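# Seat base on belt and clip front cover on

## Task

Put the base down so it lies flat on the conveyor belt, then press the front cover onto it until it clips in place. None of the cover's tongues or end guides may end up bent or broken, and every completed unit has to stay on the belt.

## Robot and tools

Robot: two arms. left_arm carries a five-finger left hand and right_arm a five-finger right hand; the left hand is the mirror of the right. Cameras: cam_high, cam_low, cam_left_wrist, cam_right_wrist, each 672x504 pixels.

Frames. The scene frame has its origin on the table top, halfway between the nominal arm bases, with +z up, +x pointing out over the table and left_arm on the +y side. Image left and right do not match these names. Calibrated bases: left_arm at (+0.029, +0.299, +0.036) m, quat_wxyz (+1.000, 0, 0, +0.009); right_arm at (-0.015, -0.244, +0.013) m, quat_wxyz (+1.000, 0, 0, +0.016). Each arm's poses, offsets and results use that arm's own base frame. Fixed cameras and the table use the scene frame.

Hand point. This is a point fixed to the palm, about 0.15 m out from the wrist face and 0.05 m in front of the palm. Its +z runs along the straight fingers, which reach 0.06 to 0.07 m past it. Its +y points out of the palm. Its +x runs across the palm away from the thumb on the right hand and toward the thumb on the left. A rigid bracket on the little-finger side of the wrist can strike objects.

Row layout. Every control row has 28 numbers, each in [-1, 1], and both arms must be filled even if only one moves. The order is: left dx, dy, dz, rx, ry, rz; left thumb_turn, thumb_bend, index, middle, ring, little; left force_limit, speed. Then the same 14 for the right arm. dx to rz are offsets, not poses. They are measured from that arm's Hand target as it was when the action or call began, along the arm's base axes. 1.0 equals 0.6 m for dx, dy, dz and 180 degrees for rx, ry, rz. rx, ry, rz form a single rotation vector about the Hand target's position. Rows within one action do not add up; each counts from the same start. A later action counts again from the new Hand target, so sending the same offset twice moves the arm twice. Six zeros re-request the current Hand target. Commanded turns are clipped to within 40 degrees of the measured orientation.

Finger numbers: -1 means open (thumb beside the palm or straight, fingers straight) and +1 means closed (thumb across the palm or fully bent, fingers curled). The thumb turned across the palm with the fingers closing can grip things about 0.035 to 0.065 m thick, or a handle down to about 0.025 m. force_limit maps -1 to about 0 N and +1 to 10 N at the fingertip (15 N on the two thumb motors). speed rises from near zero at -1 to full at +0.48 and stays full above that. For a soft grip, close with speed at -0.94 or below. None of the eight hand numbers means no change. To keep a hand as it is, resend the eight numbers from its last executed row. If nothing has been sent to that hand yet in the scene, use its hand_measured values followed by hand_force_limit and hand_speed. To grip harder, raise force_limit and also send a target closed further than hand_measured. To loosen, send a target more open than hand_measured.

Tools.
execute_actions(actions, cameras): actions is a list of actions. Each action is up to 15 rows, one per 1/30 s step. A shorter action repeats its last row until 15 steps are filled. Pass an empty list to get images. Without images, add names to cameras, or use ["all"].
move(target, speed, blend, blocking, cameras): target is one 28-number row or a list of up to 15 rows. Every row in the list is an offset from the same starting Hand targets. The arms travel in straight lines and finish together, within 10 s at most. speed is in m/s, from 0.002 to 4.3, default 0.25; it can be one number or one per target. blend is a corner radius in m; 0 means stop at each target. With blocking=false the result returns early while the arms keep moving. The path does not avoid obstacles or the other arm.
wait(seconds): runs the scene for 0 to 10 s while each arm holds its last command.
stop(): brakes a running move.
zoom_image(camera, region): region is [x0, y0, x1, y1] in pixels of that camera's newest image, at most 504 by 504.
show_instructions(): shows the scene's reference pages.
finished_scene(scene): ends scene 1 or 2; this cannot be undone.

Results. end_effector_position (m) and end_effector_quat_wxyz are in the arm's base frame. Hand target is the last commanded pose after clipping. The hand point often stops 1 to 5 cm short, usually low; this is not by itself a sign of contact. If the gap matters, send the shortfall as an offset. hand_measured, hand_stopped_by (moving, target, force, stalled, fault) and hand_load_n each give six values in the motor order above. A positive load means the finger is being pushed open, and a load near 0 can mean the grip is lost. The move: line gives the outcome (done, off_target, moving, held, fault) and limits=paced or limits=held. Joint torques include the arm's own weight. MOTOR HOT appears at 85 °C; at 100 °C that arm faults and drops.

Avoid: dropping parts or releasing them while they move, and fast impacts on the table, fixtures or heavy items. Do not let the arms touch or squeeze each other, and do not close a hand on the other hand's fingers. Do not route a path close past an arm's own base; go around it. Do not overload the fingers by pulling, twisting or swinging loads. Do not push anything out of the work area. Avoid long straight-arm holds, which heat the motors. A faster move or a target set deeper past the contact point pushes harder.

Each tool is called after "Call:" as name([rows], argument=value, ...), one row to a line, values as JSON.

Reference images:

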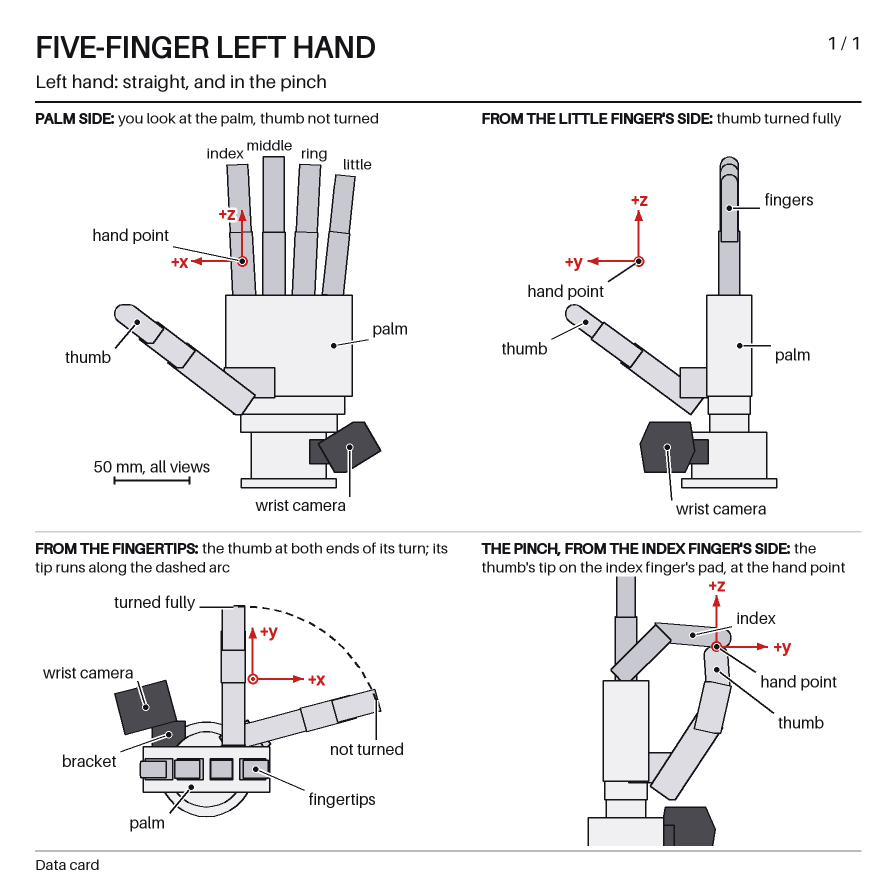

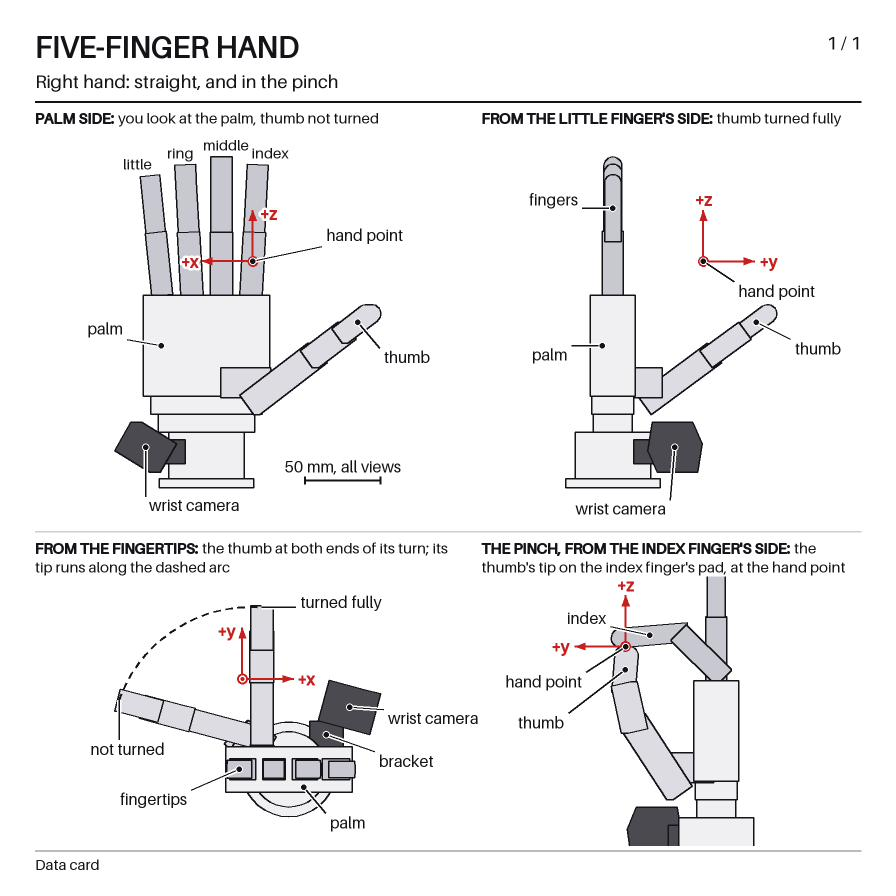

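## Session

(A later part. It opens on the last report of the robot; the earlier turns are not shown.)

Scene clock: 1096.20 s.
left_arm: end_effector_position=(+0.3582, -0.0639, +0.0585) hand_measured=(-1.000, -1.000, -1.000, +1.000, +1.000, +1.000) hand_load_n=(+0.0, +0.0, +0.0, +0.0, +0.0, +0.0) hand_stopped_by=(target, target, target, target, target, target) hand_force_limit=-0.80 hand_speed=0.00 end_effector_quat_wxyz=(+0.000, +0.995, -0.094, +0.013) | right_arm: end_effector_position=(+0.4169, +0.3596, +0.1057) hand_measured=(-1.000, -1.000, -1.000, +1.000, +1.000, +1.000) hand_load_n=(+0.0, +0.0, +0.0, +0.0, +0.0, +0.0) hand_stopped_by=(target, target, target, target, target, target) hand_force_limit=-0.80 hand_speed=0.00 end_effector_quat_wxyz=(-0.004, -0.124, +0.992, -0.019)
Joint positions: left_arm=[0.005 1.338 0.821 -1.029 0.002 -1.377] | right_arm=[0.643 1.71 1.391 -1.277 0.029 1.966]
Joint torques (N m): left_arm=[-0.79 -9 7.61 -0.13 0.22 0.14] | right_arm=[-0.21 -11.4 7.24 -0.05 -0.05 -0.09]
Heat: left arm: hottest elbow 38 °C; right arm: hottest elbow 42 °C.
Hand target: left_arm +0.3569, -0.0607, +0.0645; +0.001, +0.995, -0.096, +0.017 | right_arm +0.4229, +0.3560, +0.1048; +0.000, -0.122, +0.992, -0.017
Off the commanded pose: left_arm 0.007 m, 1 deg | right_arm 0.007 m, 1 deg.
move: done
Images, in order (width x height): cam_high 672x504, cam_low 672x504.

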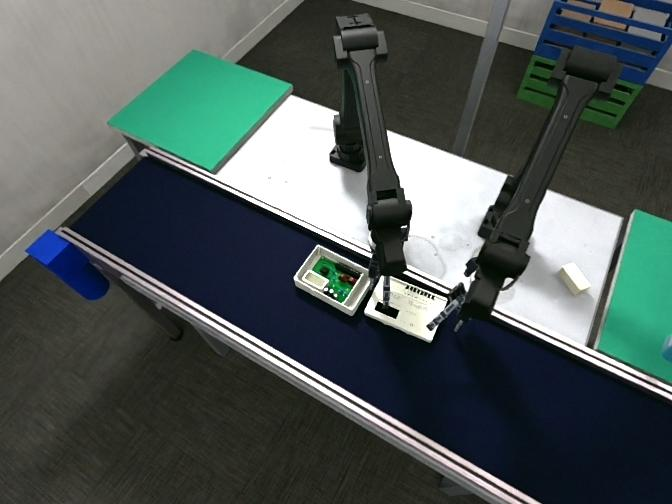

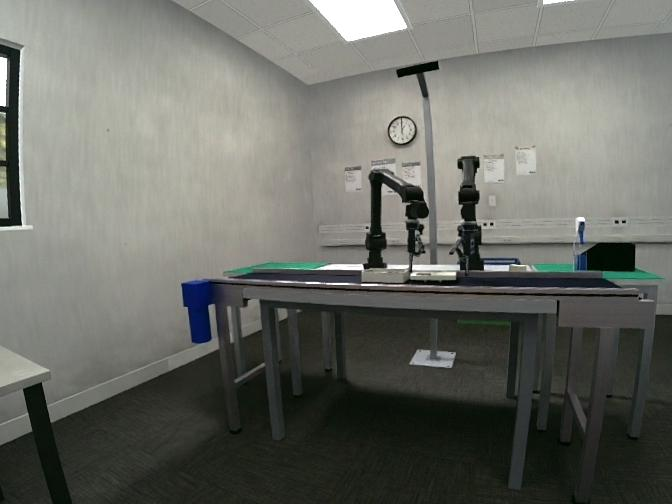

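Call:
move([
  [-0.0,0.0,0.0,0,0.0,0,-1,-1,-1,1,1,1,-0.8,0,-0.0,-0.006,-0.035,0,0.0,0,-1,-1,-1,1,1,1,-0.8,0],
], speed=0.04, cameras=["cam_high","cam_low"])

Call:
zoom_image(camera="cam_high", region=[340, 240, 440, 340])

Call:
zoom_image(camera="cam_low", region=[380, 240, 480, 300])

Scene clock: 1099.97 s.
left_arm: end_effector_position=(+0.3582, -0.0639, +0.0585) hand_measured=(-1.000, -1.000, -1.000, +1.000, +1.000, +1.000) hand_load_n=(+0.0, -0.5, +0.0, +0.0, +0.0, +0.0) hand_stopped_by=(target, target, target, target, target, target) hand_force_limit=-0.80 hand_speed=0.00 end_effector_quat_wxyz=(+0.000, +0.995, -0.094, +0.013) | right_arm: end_effector_position=(+0.4165, +0.3573, +0.0910) hand_measured=(-1.000, -1.000, -1.000, +1.000, +1.000, +1.000) hand_load_n=(+0.0, +0.0, +0.0, +0.5, +0.5, +0.0) hand_stopped_by=(target, target, target, target, target, target) hand_force_limit=-0.80 hand_speed=0.00 end_effector_quat_wxyz=(+0.001, -0.124, +0.992, -0.016)
Joint positions: left_arm=[0.005 1.338 0.821 -1.029 0.002 -1.377] | right_arm=[0.64 1.712 1.351 -1.223 0.029 1.961]
Joint torques (N m): left_arm=[-0.85 -8.94 7.6 -0.13 0.22 0.15] | right_arm=[-0.38 -10.64 7.15 0.01 -0.05 -0.09]
Heat: left arm: hottest elbow 38 °C; right arm: hottest elbow 41 °C.
Hand target: left_arm +0.3569, -0.0607, +0.0645; +0.001, +0.995, -0.096, +0.017 | right_arm +0.4229, +0.3525, +0.0838; +0.000, -0.122, +0.992, -0.017
Off the commanded pose: left_arm 0.007 m, 1 deg | right_arm 0.011 m, 0 deg.
move: off_target (right_arm)
Images, in order (width x height): cam_high 672x504, cam_low 672x504.

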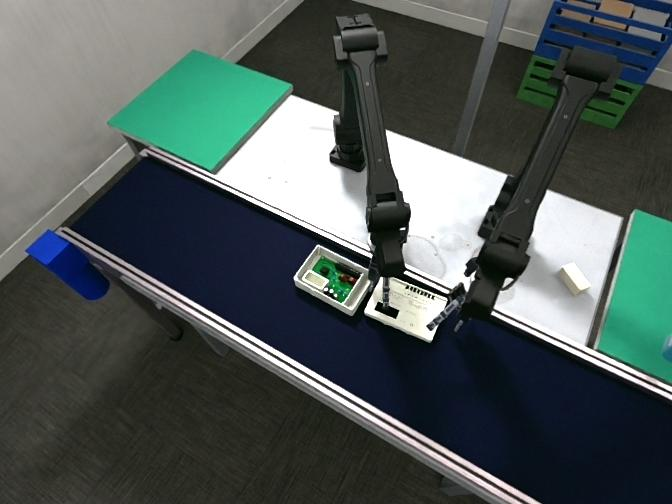

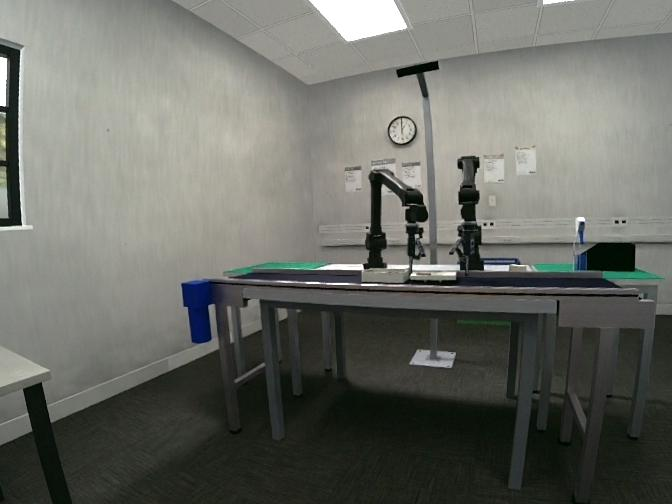

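Scaled by 5.040 from the camera's 672x504 image, which has a finer 960x720 frame.

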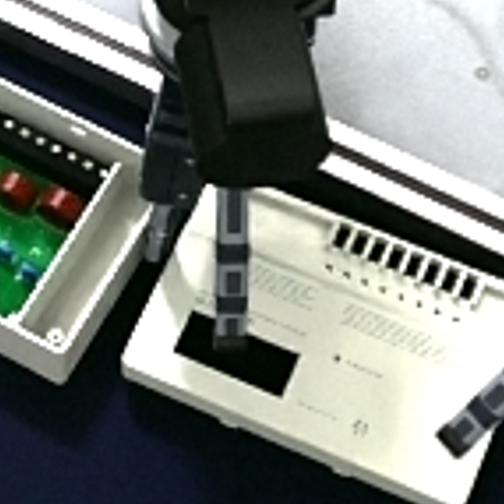

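Scaled by 5.040 from the camera's 672x504 image, which has a finer 960x720 frame.

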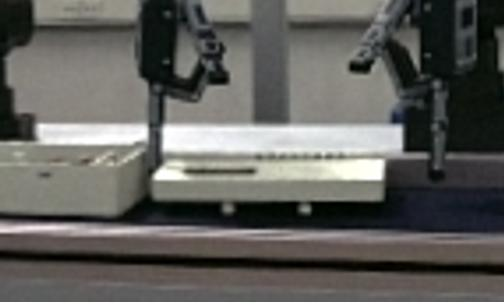

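Call:
move([
  [-0.0,0.02,0.0,0,0.0,0,-1,-1,-1,1,1,1,-0.8,0,-0.0,0.058,0.005,0,0.0,0,-1,-1,-1,1,1,1,-0.8,0],
], speed=0.04, cameras=["cam_high","cam_low"])

Call:
zoom_image(camera="cam_high", region=[350, 250, 470, 350])

Call:
zoom_image(camera="cam_low", region=[380, 240, 480, 300])

Scene clock: 1103.03 s.
left_arm: end_effector_position=(+0.3579, -0.0519, +0.0585) hand_measured=(-1.000, -1.000, -1.000, +1.000, +1.000, +1.000) hand_load_n=(+0.0, -0.5, +0.0, +0.0, +0.0, +0.0) hand_stopped_by=(target, target, target, target, target, target) hand_force_limit=-0.80 hand_speed=0.00 end_effector_quat_wxyz=(+0.000, +0.995, -0.094, +0.013) | right_arm: end_effector_position=(+0.4164, +0.3721, +0.0774) hand_measured=(-1.000, -1.000, -1.000, +1.000, +1.000, +1.000) hand_load_n=(+0.0, +0.0, +0.0, +0.0, +0.0, +0.0) hand_stopped_by=(target, target, target, target, target, target) hand_force_limit=-0.80 hand_speed=0.00 end_effector_quat_wxyz=(-0.008, -0.120, +0.993, -0.022)
Joint positions: left_arm=[0.041 1.338 0.821 -1.029 0.003 -1.341] | right_arm=[0.665 1.759 1.379 -1.227 0.029 1.996]
Joint torques (N m): left_arm=[-0.79 -8.88 7.72 -0.17 0.23 0.17] | right_arm=[2.02 -11.05 10.99 -0.99 -0.13 0.08]
Heat: left arm: hottest elbow 38 °C; right arm: hottest elbow 41 °C.
Hand target: left_arm +0.3569, -0.0488, +0.0645; +0.001, +0.995, -0.096, +0.017 | right_arm +0.4229, +0.3873, +0.0868; +0.000, -0.122, +0.992, -0.017
Off the commanded pose: left_arm 0.007 m, 1 deg | right_arm 0.019 m, 1 deg.
move: off_target (right_arm)
Images, in order (width x height): cam_high 672x504, cam_low 672x504.

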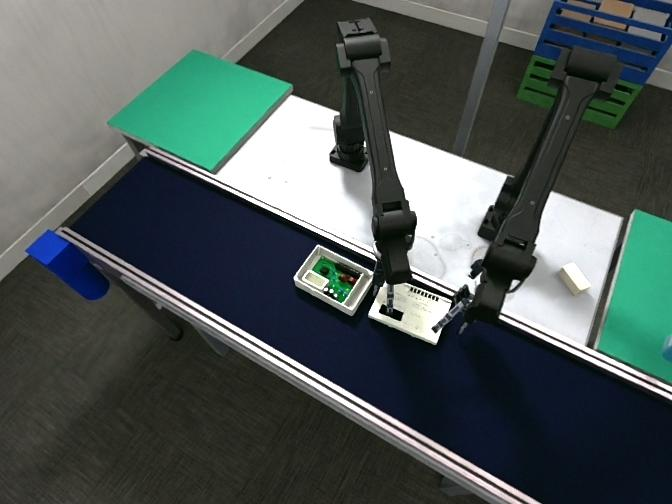

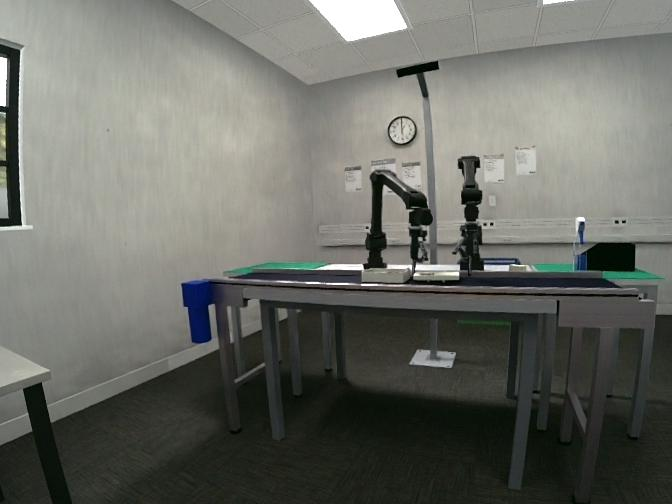

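Scaled by 4.200 from the camera's 672x504 image, which has a finer 960x720 frame.

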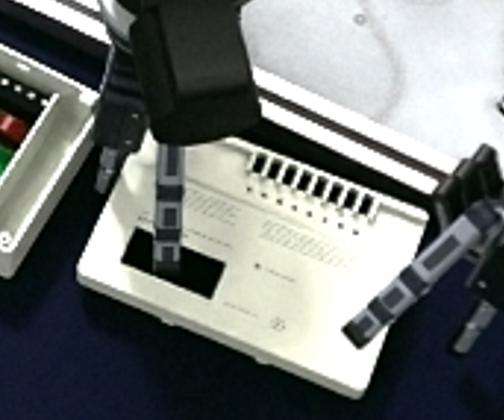

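Scaled by 5.040 from the camera's 672x504 image, which has a finer 960x720 frame.

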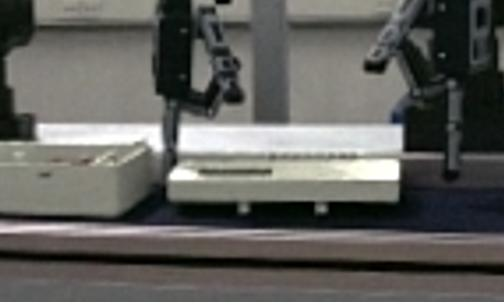

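Call:
move([
  [-0.013,-0.045,0.0,0,0.0,0,-1,-1,-1,1,1,1,-0.8,0,-0.0,0.01,0.01,0,0.0,0,-1,-1,-1,1,1,1,-0.8,0],
  [-0.013,-0.085,0.0,0,0.0,0,-1,-1,-1,1,1,1,-0.8,0,-0.0,0.041,0.013,0,0.0,0,-1,-1,-1,1,1,1,-0.8,0],
], speed=0.03, cameras=["cam_high","cam_low"])

Call:
zoom_image(camera="cam_high", region=[350, 250, 470, 350])

Call:
zoom_image(camera="cam_low", region=[380, 240, 480, 300])

Scene clock: 1109.83 s.
left_arm: end_effector_position=(+0.3534, -0.0841, +0.0593) hand_measured=(-1.000, -1.000, -1.000, +1.000, +1.000, +1.000) hand_load_n=(+0.0, +0.0, +0.5, +0.0, +0.0, +0.0) hand_stopped_by=(target, target, target, target, target, target) hand_force_limit=-0.80 hand_speed=0.00 end_effector_quat_wxyz=(-0.011, +0.997, -0.081, +0.014) | right_arm: end_effector_position=(+0.4197, +0.3833, +0.0826) hand_measured=(-1.000, -1.000, -1.000, +1.000, +1.000, +1.000) hand_load_n=(+0.0, +0.0, +0.5, +0.0, +0.0, +0.0) hand_stopped_by=(target, target, target, target, target, target) hand_force_limit=-0.80 hand_speed=0.00 end_effector_quat_wxyz=(-0.013, -0.108, +0.994, -0.031)
Joint positions: left_arm=[-0.07 1.316 0.807 -1.034 -0.021 -1.478] | right_arm=[0.684 1.786 1.435 -1.275 0.037 2.04]
Joint torques (N m): left_arm=[-3.96 -8.41 7.49 -0.05 0.97 -0.04] | right_arm=[3.19 -11.05 11.89 -0.54 -0.52 0]
Heat: left arm: hottest elbow 38 °C; right arm: hottest elbow 42 °C.
Hand target: left_arm +0.3490, -0.0997, +0.0643; +0.001, +0.995, -0.096, +0.017 | right_arm +0.4229, +0.4121, +0.0949; +0.000, -0.122, +0.992, -0.016
Off the commanded pose: left_arm 0.017 m, 2 deg | right_arm 0.031 m, 3 deg.
move: off_target (left_arm, right_arm)
Images, in order (width x height): cam_high 672x504, cam_low 672x504.

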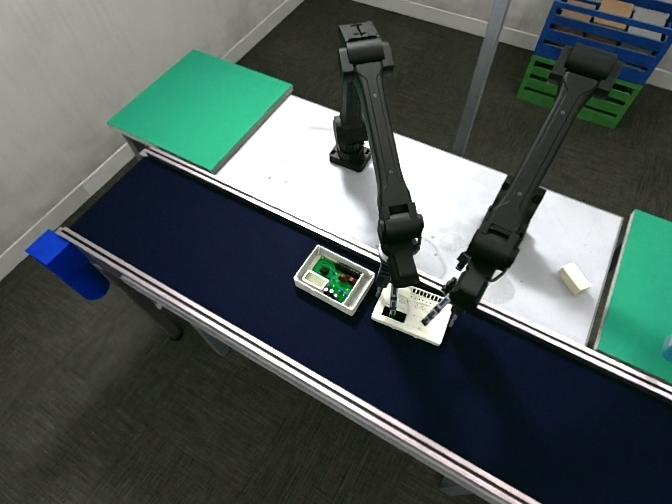

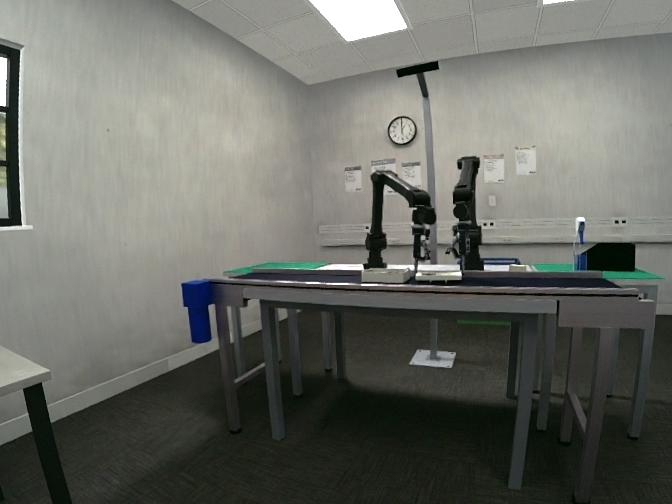

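Scaled by 4.200 from the camera's 672x504 image, which has a finer 960x720 frame.

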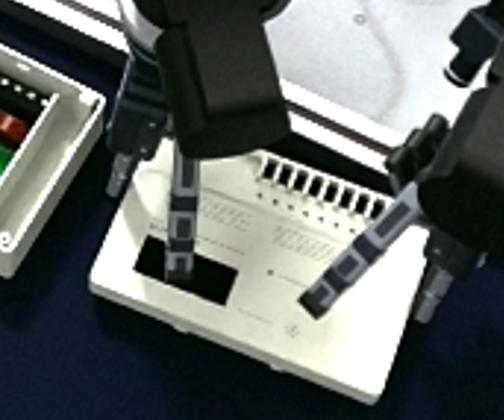

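Scaled by 5.040 from the camera's 672x504 image, which has a finer 960x720 frame.

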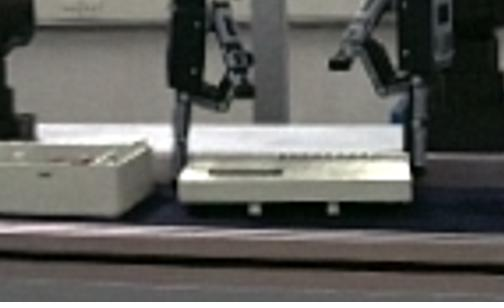

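Call:
move([
  [0.01,-0.005,0.05,0,0.0,0,-1,-1,-1,1,1,1,-0.8,0,-0.0,0.005,0.05,0,0.0,0,-1,-1,-1,1,1,1,-0.8,0],
], speed=0.04, cameras=["cam_high","cam_low"])

Call:
zoom_image(camera="cam_low", region=[380, 240, 480, 300])

Scene clock: 1113.60 s.
left_arm: end_effector_position=(+0.3345, -0.0966, +0.0726) hand_measured=(-1.000, -1.000, -1.000, +1.000, +1.000, +1.000) hand_load_n=(+0.0, +0.0, +0.0, +0.0, +0.0, +0.0) hand_stopped_by=(target, target, target, target, target, target) hand_force_limit=-0.80 hand_speed=0.00 end_effector_quat_wxyz=(-0.001, +0.995, -0.095, -0.010) | right_arm: end_effector_position=(+0.4153, +0.4022, +0.1087) hand_measured=(-1.000, -1.000, -1.000, +1.000, +1.000, +1.000) hand_load_n=(+0.5, +0.0, +0.0, +0.0, +0.0, +0.0) hand_stopped_by=(target, target, target, target, target, target) hand_force_limit=-0.80 hand_speed=0.00 end_effector_quat_wxyz=(-0.013, -0.119, +0.992, -0.026)
Joint positions: left_arm=[-0.1 1.288 0.822 -1.125 -0.001 -1.481] | right_arm=[0.711 1.786 1.506 -1.342 0.028 2.044]
Joint torques (N m): left_arm=[-2.32 -8.35 12.15 -0.1 0.18 -0.11] | right_arm=[1.32 -12.34 11.22 -0.9 -0.11 0.02]
Heat: left arm: hottest elbow 37 °C; right arm: hottest elbow 42 °C.
Hand target: left_arm +0.3550, -0.1026, +0.0943; +0.001, +0.995, -0.096, +0.017 | right_arm +0.4228, +0.4149, +0.1247; +0.000, -0.122, +0.992, -0.017
Off the commanded pose: left_arm 0.031 m, 3 deg | right_arm 0.022 m, 2 deg.
move: off_target (left_arm, right_arm)
Images, in order (width x height): cam_high 672x504, cam_low 672x504.

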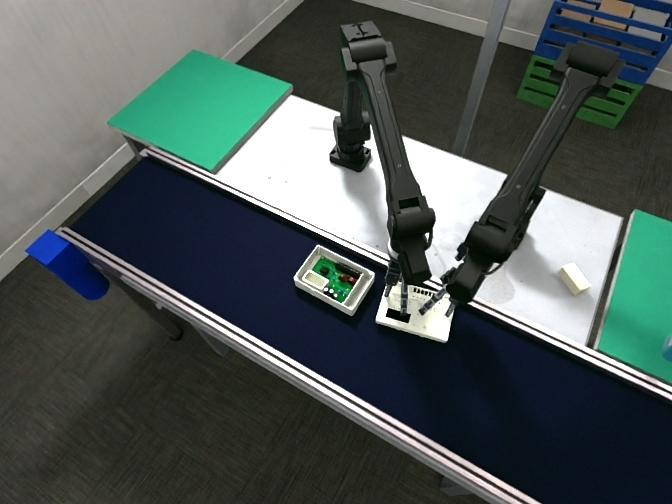

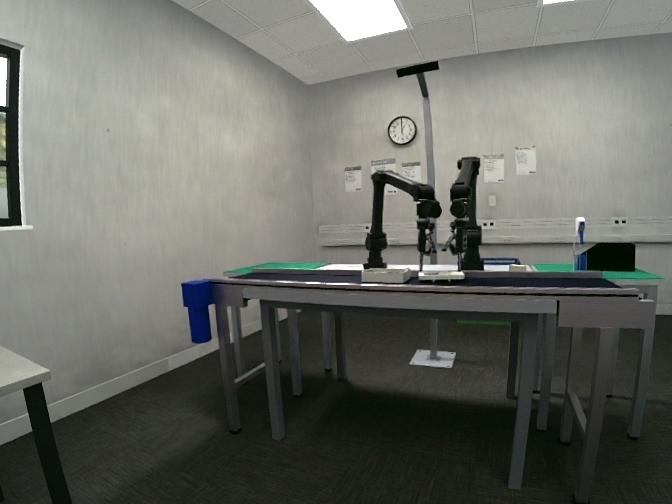

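Scaled by 5.040 from the camera's 672x504 image, which has a finer 960x720 frame.

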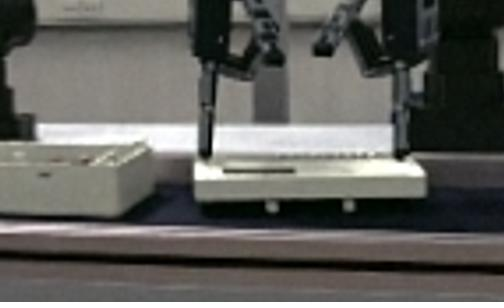

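Call:
move([
  [0.0,0.0,0.07,0,0.0,0,-1,-1,-1,1,1,1,-0.8,0,-0.0,0.0,0.07,0,0.0,0,-1,-1,-1,1,1,1,-0.8,0],
  [0.0,0.09,0.07,-0.111,0.0,0,-1,-1,-1,1,1,1,-0.8,0,-0.0,-0.1,0.07,0.108,0.027,0,-1,-1,-1,1,1,1,-0.8,0],
], speed=0.08, cameras=["cam_high","cam_low","cam_left_wrist","cam_right_wrist"])

Call:
zoom_image(camera="cam_high", region=[350, 250, 470, 350])

Call:
zoom_image(camera="cam_low", region=[380, 240, 480, 300])

Scene clock: 1124.03 s.
left_arm: end_effector_position=(+0.3473, -0.0532, +0.1304) hand_measured=(-1.000, -1.000, -1.000, +1.000, +1.000, +1.000) hand_load_n=(+0.0, +0.0, +0.0, +0.0, +0.5, +0.0) hand_stopped_by=(target, target, target, target, target, target) hand_force_limit=-0.80 hand_speed=0.00 end_effector_quat_wxyz=(+0.174, +0.981, -0.088, +0.024) | right_arm: end_effector_position=(+0.4178, +0.3585, +0.1599) hand_measured=(-1.000, -1.000, -1.000, +1.000, +1.000, +1.000) hand_load_n=(+0.0, +0.0, +0.0, +0.0, +0.0, +0.0) hand_stopped_by=(target, target, target, target, target, target) hand_force_limit=-0.80 hand_speed=0.00 end_effector_quat_wxyz=(-0.033, -0.120, +0.981, +0.151)
Joint positions: left_arm=[0.227 1.301 0.898 -1.233 0.347 -1.154] | right_arm=[0.518 1.631 1.357 -1.24 -0.304 1.854]
Joint torques (N m): left_arm=[-0.91 -6.95 9.85 -0.06 0.52 0.16] | right_arm=[-0.15 -11.63 7.51 0.12 -0.49 -0.09]
Heat: left arm: hottest elbow 38 °C; right arm: hottest elbow 42 °C.
Hand target: left_arm +0.3550, -0.0487, +0.1363; +0.173, +0.980, -0.092, +0.033 | right_arm +0.4230, +0.3550, +0.1667; -0.021, -0.121, +0.980, +0.156
Off the commanded pose: left_arm 0.011 m, 1 deg | right_arm 0.009 m, 2 deg.
move: off_target (left_arm)

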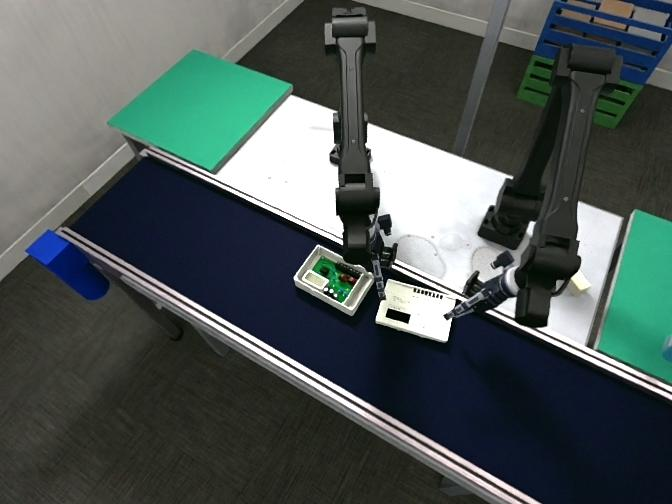

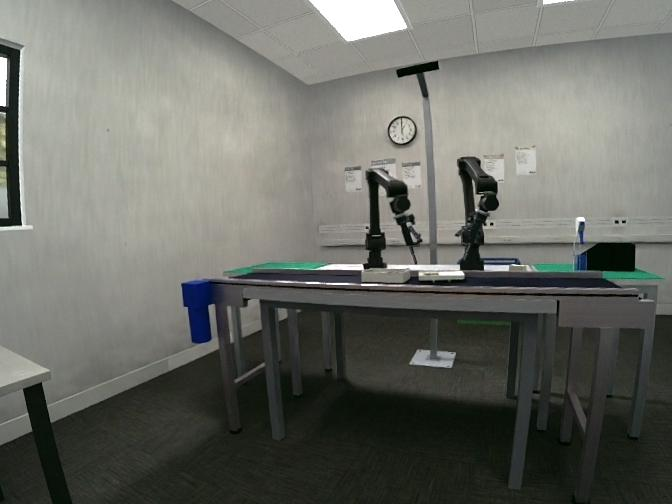

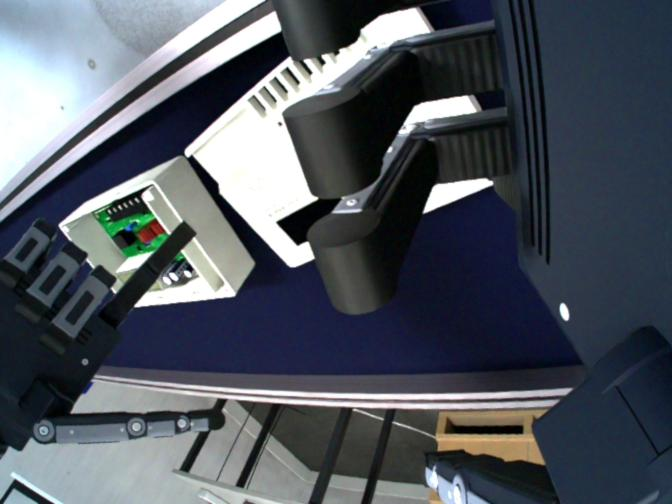

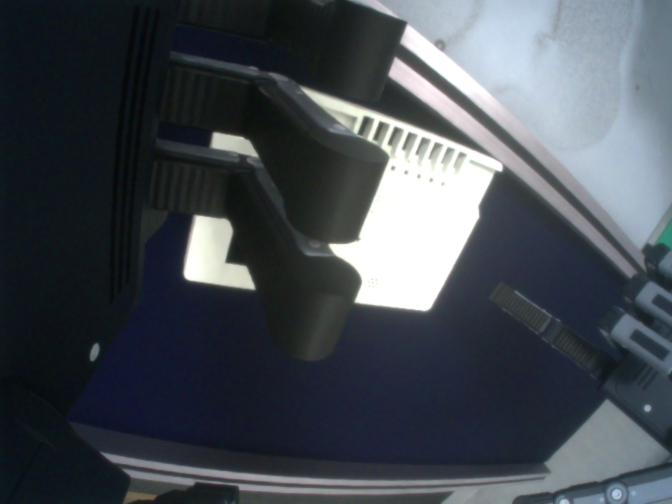

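Scaled by 4.200 from the camera's 672x504 image, which has a finer 960x720 frame.

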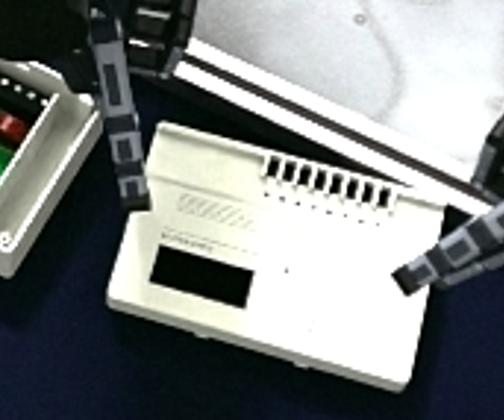

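Scaled by 5.040 from the camera's 672x504 image, which has a finer 960x720 frame.

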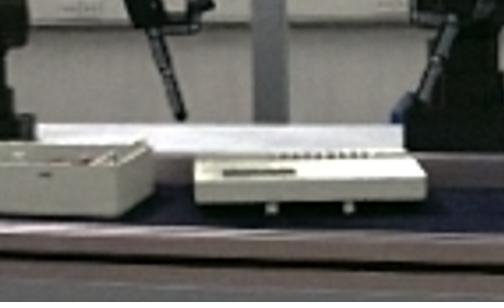

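Call:
move([
  [-0.05,0.055,0.0,0,0.0,0,-1,-1,-1,1,1,1,-0.8,0,-0.017,-0.043,0,0,0.0,0,-1,-1,-1,1,1,1,-0.8,0],
  [-0.05,0.055,-0.055,0,0.0,0,-1,-1,-1,1,1,1,-0.8,0,-0.017,-0.043,-0.033,0,0.0,0,-1,-1,-1,1,1,1,-0.8,0],
], speed=0.06, cameras=["cam_high","cam_low"])

Call:
zoom_image(camera="cam_high", region=[350, 250, 470, 350])

Call:
zoom_image(camera="cam_low", region=[380, 240, 480, 300])

Scene clock: 1136.80 s.
left_arm: end_effector_position=(+0.3255, -0.0193, +0.1069) hand_measured=(-1.000, -1.000, -1.000, +1.000, +1.000, +1.000) hand_load_n=(+0.0, +0.0, +0.0, +0.0, +0.0, +0.0) hand_stopped_by=(target, target, target, target, target, target) hand_force_limit=-0.80 hand_speed=0.00 end_effector_quat_wxyz=(+0.175, +0.980, -0.089, +0.032) | right_arm: end_effector_position=(+0.4069, +0.3331, +0.1485) hand_measured=(-1.000, -1.000, -1.000, +1.000, +1.000, +1.000) hand_load_n=(+0.0, +0.0, +0.0, +0.0, +0.0, +0.0) hand_stopped_by=(target, target, target, target, target, target) hand_force_limit=-0.80 hand_speed=0.00 end_effector_quat_wxyz=(-0.026, -0.122, +0.980, +0.154)
Joint positions: left_arm=[0.349 1.302 0.828 -1.192 0.345 -1.023] | right_arm=[0.481 1.579 1.26 -1.19 -0.307 1.813]
Joint torques (N m): left_arm=[-0.85 -6.71 7.01 0.42 0.26 0.14] | right_arm=[-0.26 -9.76 7.43 0.09 -0.49 -0.09]
Heat: left arm: hottest elbow 38 °C; right arm: hottest elbow 41 °C.
Hand target: left_arm +0.3250, -0.0158, +0.1033; +0.173, +0.980, -0.092, +0.033 | right_arm +0.4128, +0.3293, +0.1470; -0.021, -0.121, +0.980, +0.156
Off the commanded pose: left_arm 0.005 m, 0 deg | right_arm 0.007 m, 1 deg.
move: done
Images, in order (width x height): cam_high 672x504, cam_low 672x504.

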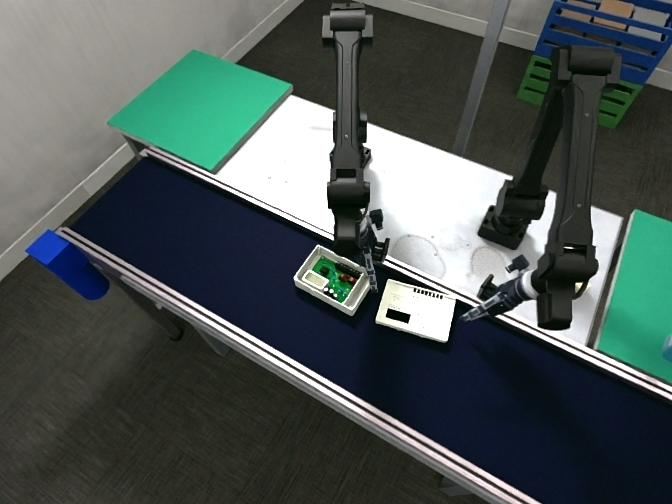

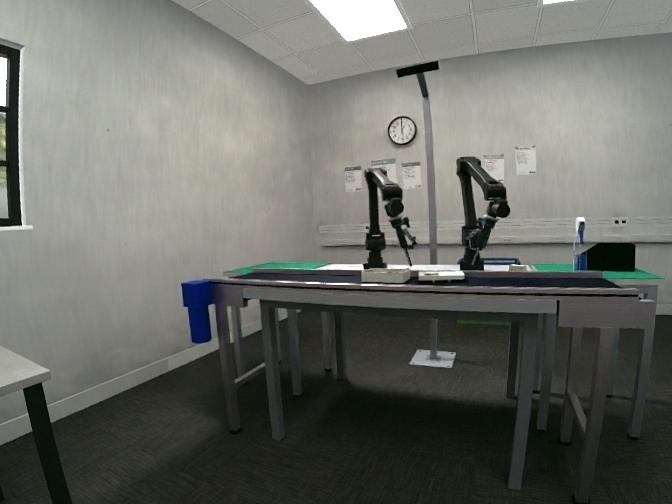

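Scaled by 4.200 from the camera's 672x504 image, which has a finer 960x720 frame.

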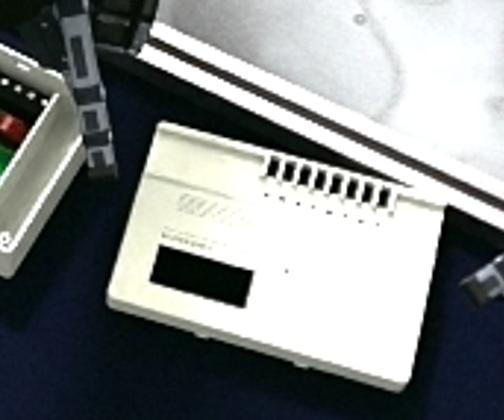

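Scaled by 5.040 from the camera's 672x504 image, which has a finer 960x720 frame.

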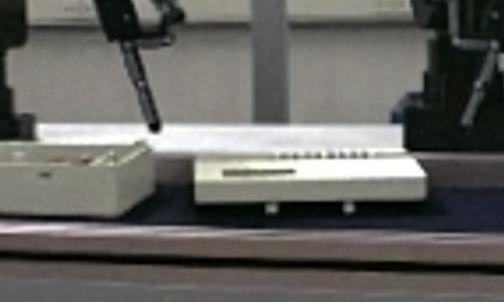

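Call:
move([
  [-0.018,0.0,-0.04,0,0.0,0,-1,-1,-1,1,1,1,-0.8,0,-0.008,-0.003,-0.045,0,0.0,0,-1,-1,-1,1,1,1,-0.8,0],
  [-0.018,0.0,-0.066,0,0.0,0,-1,-1,-1,1,1,1,-0.8,0,-0.008,-0.003,-0.08,0,0.0,0,-1,-1,-1,1,1,1,-0.8,0],
], speed=0.06, cameras=["cam_high","cam_low"])

Call:
zoom_image(camera="cam_high", region=[350, 250, 470, 350])

Call:
zoom_image(camera="cam_low", region=[380, 240, 480, 300])

Scene clock: 1142.43 s.
left_arm: end_effector_position=(+0.3153, -0.0195, +0.0675) hand_measured=(-1.000, -1.000, -1.000, +1.000, +1.000, +1.000) hand_load_n=(+0.0, +0.0, +0.0, +0.0, +0.0, +0.0) hand_stopped_by=(target, target, target, target, target, target) hand_force_limit=-0.80 hand_speed=0.00 end_effector_quat_wxyz=(+0.174, +0.980, -0.090, +0.032) | right_arm: end_effector_position=(+0.4048, +0.3342, +0.1113) hand_measured=(-1.000, -1.000, -1.000, +1.000, +1.000, +1.000) hand_load_n=(+0.0, +0.0, -1.5, +0.5, +0.0, +0.0) hand_stopped_by=(target, target, target, target, target, target) hand_force_limit=-0.80 hand_speed=0.00 end_effector_quat_wxyz=(-0.016, -0.126, +0.978, +0.163)
Joint positions: left_arm=[0.36 1.34 0.743 -1.072 0.343 -1.01] | right_arm=[0.481 1.6 1.173 -1.057 -0.318 1.81]
Joint torques (N m): left_arm=[-0.85 -6.71 6.6 0.35 0.27 0.14] | right_arm=[-0.09 -8.64 6.57 -0.08 -0.05 -0.05]
Heat: left arm: hottest elbow 38 °C; right arm: hottest elbow 41 °C.
Hand target: left_arm +0.3143, -0.0157, +0.0638; +0.173, +0.980, -0.092, +0.033 | right_arm +0.4078, +0.3274, +0.0989; -0.021, -0.121, +0.980, +0.156
Off the commanded pose: left_arm 0.005 m, 0 deg | right_arm 0.014 m, 1 deg.
move: off_target (right_arm)
Images, in order (width x height): cam_high 672x504, cam_low 672x504.

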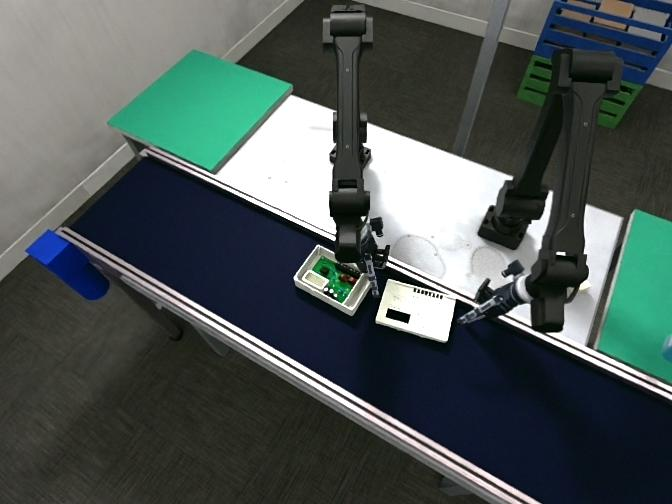

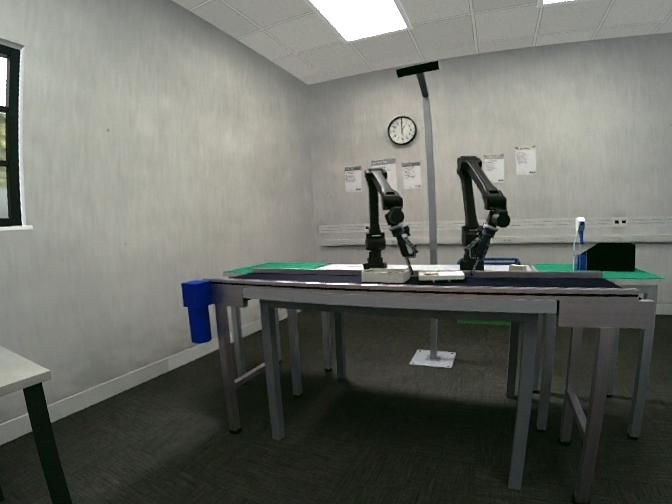

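Scaled by 4.200 from the camera's 672x504 image, which has a finer 960x720 frame.

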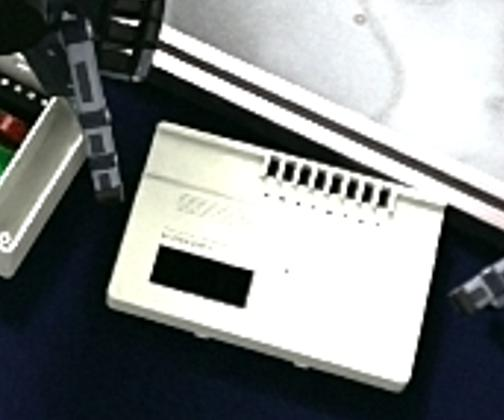

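Scaled by 5.040 from the camera's 672x504 image, which has a finer 960x720 frame.

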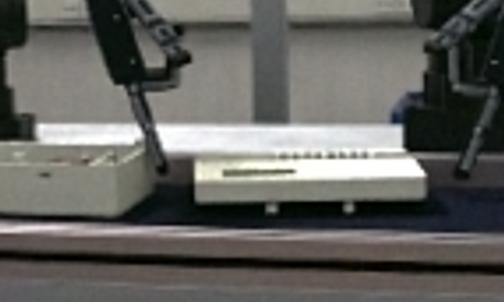

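Call:
move([
  [0,0.05,0,0,0.0,0,-1,-1,-1,1,1,1,-0.8,0,-0.0,0.0,0.018,0,0.0,0,-1,-1,-1,1,1,1,-0.8,0],
  [0,0.05,0,0,0.0,0,-1,-1,-1,1,1,1,-0.8,0,-0.015,0.085,0.018,0,0.0,0,-1,-1,-1,1,1,1,-0.8,0],
], speed=0.05, cameras=["cam_high","cam_low"])

Call:
zoom_image(camera="cam_high", region=[350, 250, 480, 360])

Call:
zoom_image(camera="cam_low", region=[380, 240, 480, 300])

Scene clock: 1148.03 s.
left_arm: end_effector_position=(+0.3050, +0.0060, +0.0574) hand_measured=(-1.000, -1.000, -1.000, +1.000, +1.000, +1.000) hand_load_n=(+0.0, +0.0, +0.0, +0.0, +0.0, +0.0) hand_stopped_by=(target, target, target, target, target, target) hand_force_limit=-0.80 hand_speed=0.00 end_effector_quat_wxyz=(+0.178, +0.980, -0.088, +0.026) | right_arm: end_effector_position=(+0.3878, +0.3628, +0.0992) hand_measured=(-1.000, -1.000, -1.000, +1.000, +1.000, +1.000) hand_load_n=(+0.0, +0.0, +0.0, +0.5, +0.5, +0.0) hand_stopped_by=(target, target, target, target, target, target) hand_force_limit=-0.80 hand_speed=0.00 end_effector_quat_wxyz=(-0.035, -0.116, +0.981, +0.150)
Joint positions: left_arm=[0.449 1.377 0.743 -1.081 0.333 -0.919] | right_arm=[0.559 1.627 1.184 -1.06 -0.302 1.904]
Joint torques (N m): left_arm=[-0.91 -6.77 9.52 -0.5 0.26 0.14] | right_arm=[2.02 -9.23 10.78 -0.12 -0.37 0.08]
Heat: left arm: hottest elbow 38 °C; right arm: hottest elbow 41 °C.
Hand target: left_arm +0.3143, +0.0143, +0.0637; +0.173, +0.980, -0.092, +0.033 | right_arm +0.3990, +0.3784, +0.1098; -0.021, -0.121, +0.980, +0.156
Off the commanded pose: left_arm 0.014 m, 1 deg | right_arm 0.022 m, 2 deg.
move: off_target (left_arm, right_arm)
Images, in order (width x height): cam_high 672x504, cam_low 672x504.

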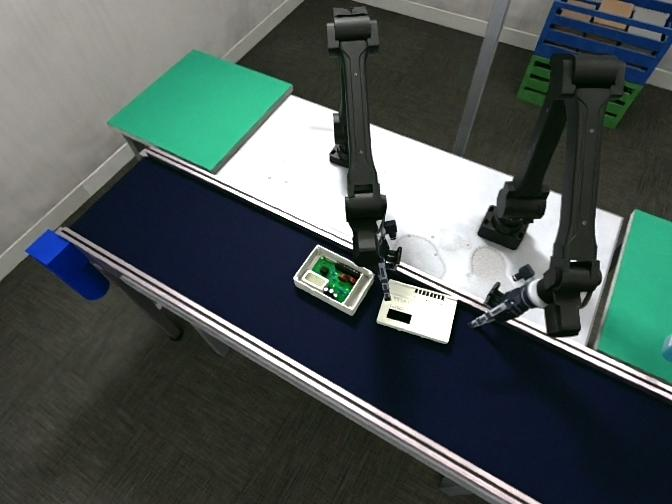

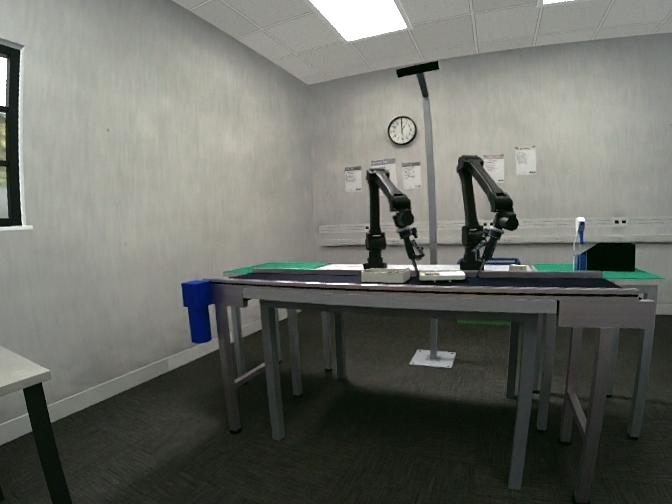

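Scaled by 3.877 from the camera's 672x504 image, which has a finer 960x720 frame.

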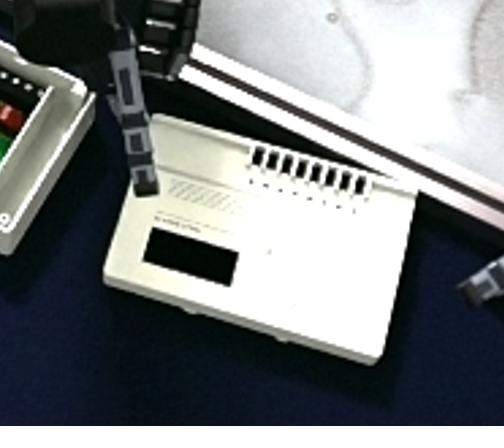

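Scaled by 5.040 from the camera's 672x504 image, which has a finer 960x720 frame.

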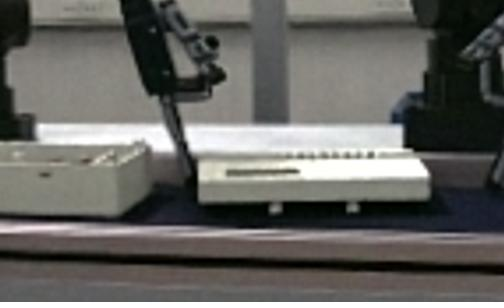

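Call:
move([
  [0,0.02,0,0,0.0,0,-1,-1,-1,1,1,1,-0.8,0,-0.0,0.045,0.007,0,0.0,0,-1,-1,-1,1,1,1,-0.8,0],
], speed=0.05, cameras=["cam_high","cam_low"])

Call:
zoom_image(camera="cam_high", region=[350, 250, 480, 360])

Call:
zoom_image(camera="cam_low", region=[380, 240, 480, 300])

Scene clock: 1152.07 s.
left_arm: end_effector_position=(+0.3001, +0.0135, +0.0553) hand_measured=(-1.000, -1.000, -1.000, +1.000, +1.000, +1.000) hand_load_n=(+0.0, +0.0, -1.0, +0.0, +0.0, +0.0) hand_stopped_by=(target, target, target, target, target, target) hand_force_limit=-0.80 hand_speed=0.00 end_effector_quat_wxyz=(+0.182, +0.979, -0.089, +0.022) | right_arm: end_effector_position=(+0.3898, +0.3899, +0.1031) hand_measured=(-1.000, -1.000, -1.000, +1.000, +1.000, +1.000) hand_load_n=(+0.0, -0.5, +0.0, +0.0, +0.0, +0.0) hand_stopped_by=(target, target, target, target, target, target) hand_force_limit=-0.80 hand_speed=0.00 end_effector_quat_wxyz=(-0.032, -0.117, +0.981, +0.150)
Joint positions: left_arm=[0.478 1.39 0.746 -1.093 0.33 -0.883] | right_arm=[0.606 1.657 1.233 -1.06 -0.296 1.953]
Joint torques (N m): left_arm=[-0.67 -6.65 10.58 -0.5 0.17 0.13] | right_arm=[1.85 -9.76 10.96 -0.32 -0.36 0.09]
Heat: left arm: hottest elbow 38 °C; right arm: hottest elbow 41 °C.
Hand target: left_arm +0.3143, +0.0263, +0.0637; +0.173, +0.980, -0.092, +0.033 | right_arm +0.3989, +0.4053, +0.1138; -0.021, -0.121, +0.980, +0.156
Off the commanded pose: left_arm 0.021 m, 2 deg | right_arm 0.021 m, 2 deg.
move: off_target (left_arm, right_arm)
Images, in order (width x height): cam_high 672x504, cam_low 672x504.

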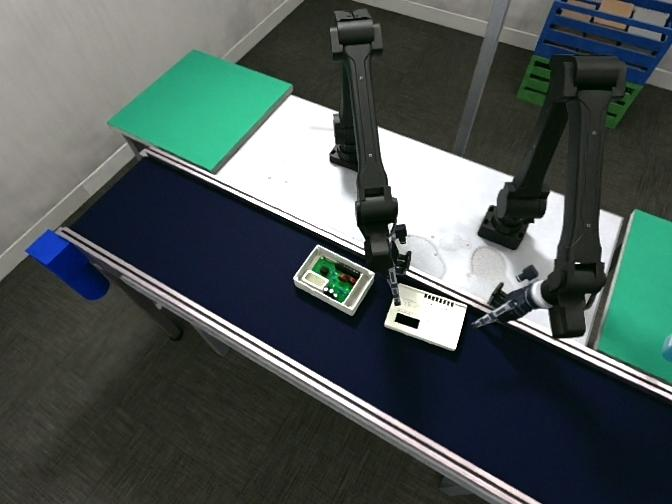

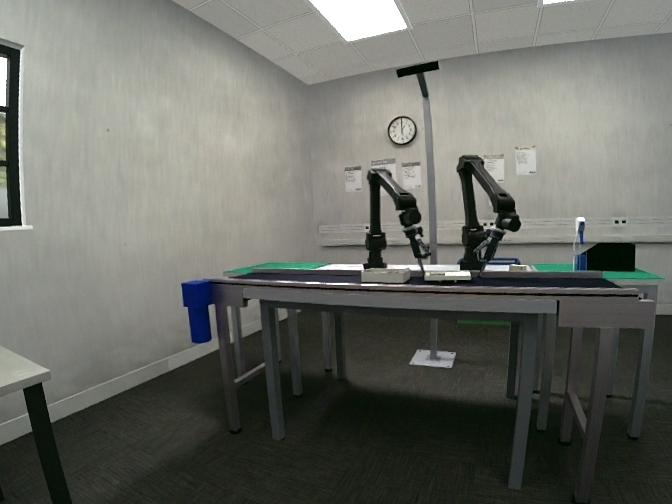

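Scaled by 3.877 from the camera's 672x504 image, which has a finer 960x720 frame.

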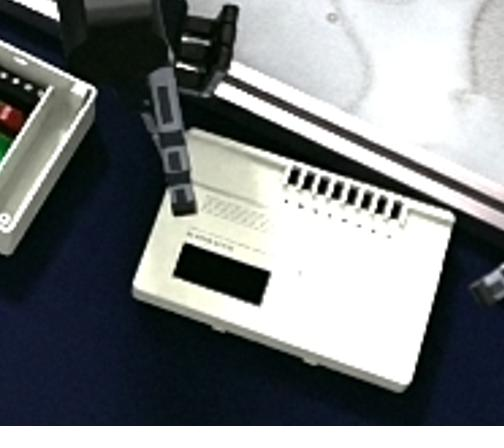

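Scaled by 5.040 from the camera's 672x504 image, which has a finer 960x720 frame.

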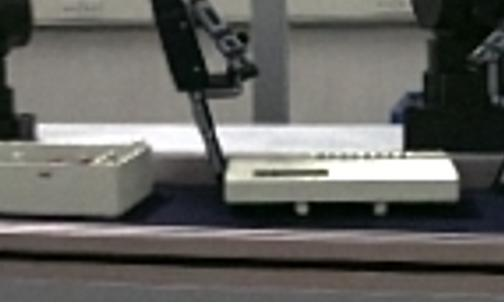

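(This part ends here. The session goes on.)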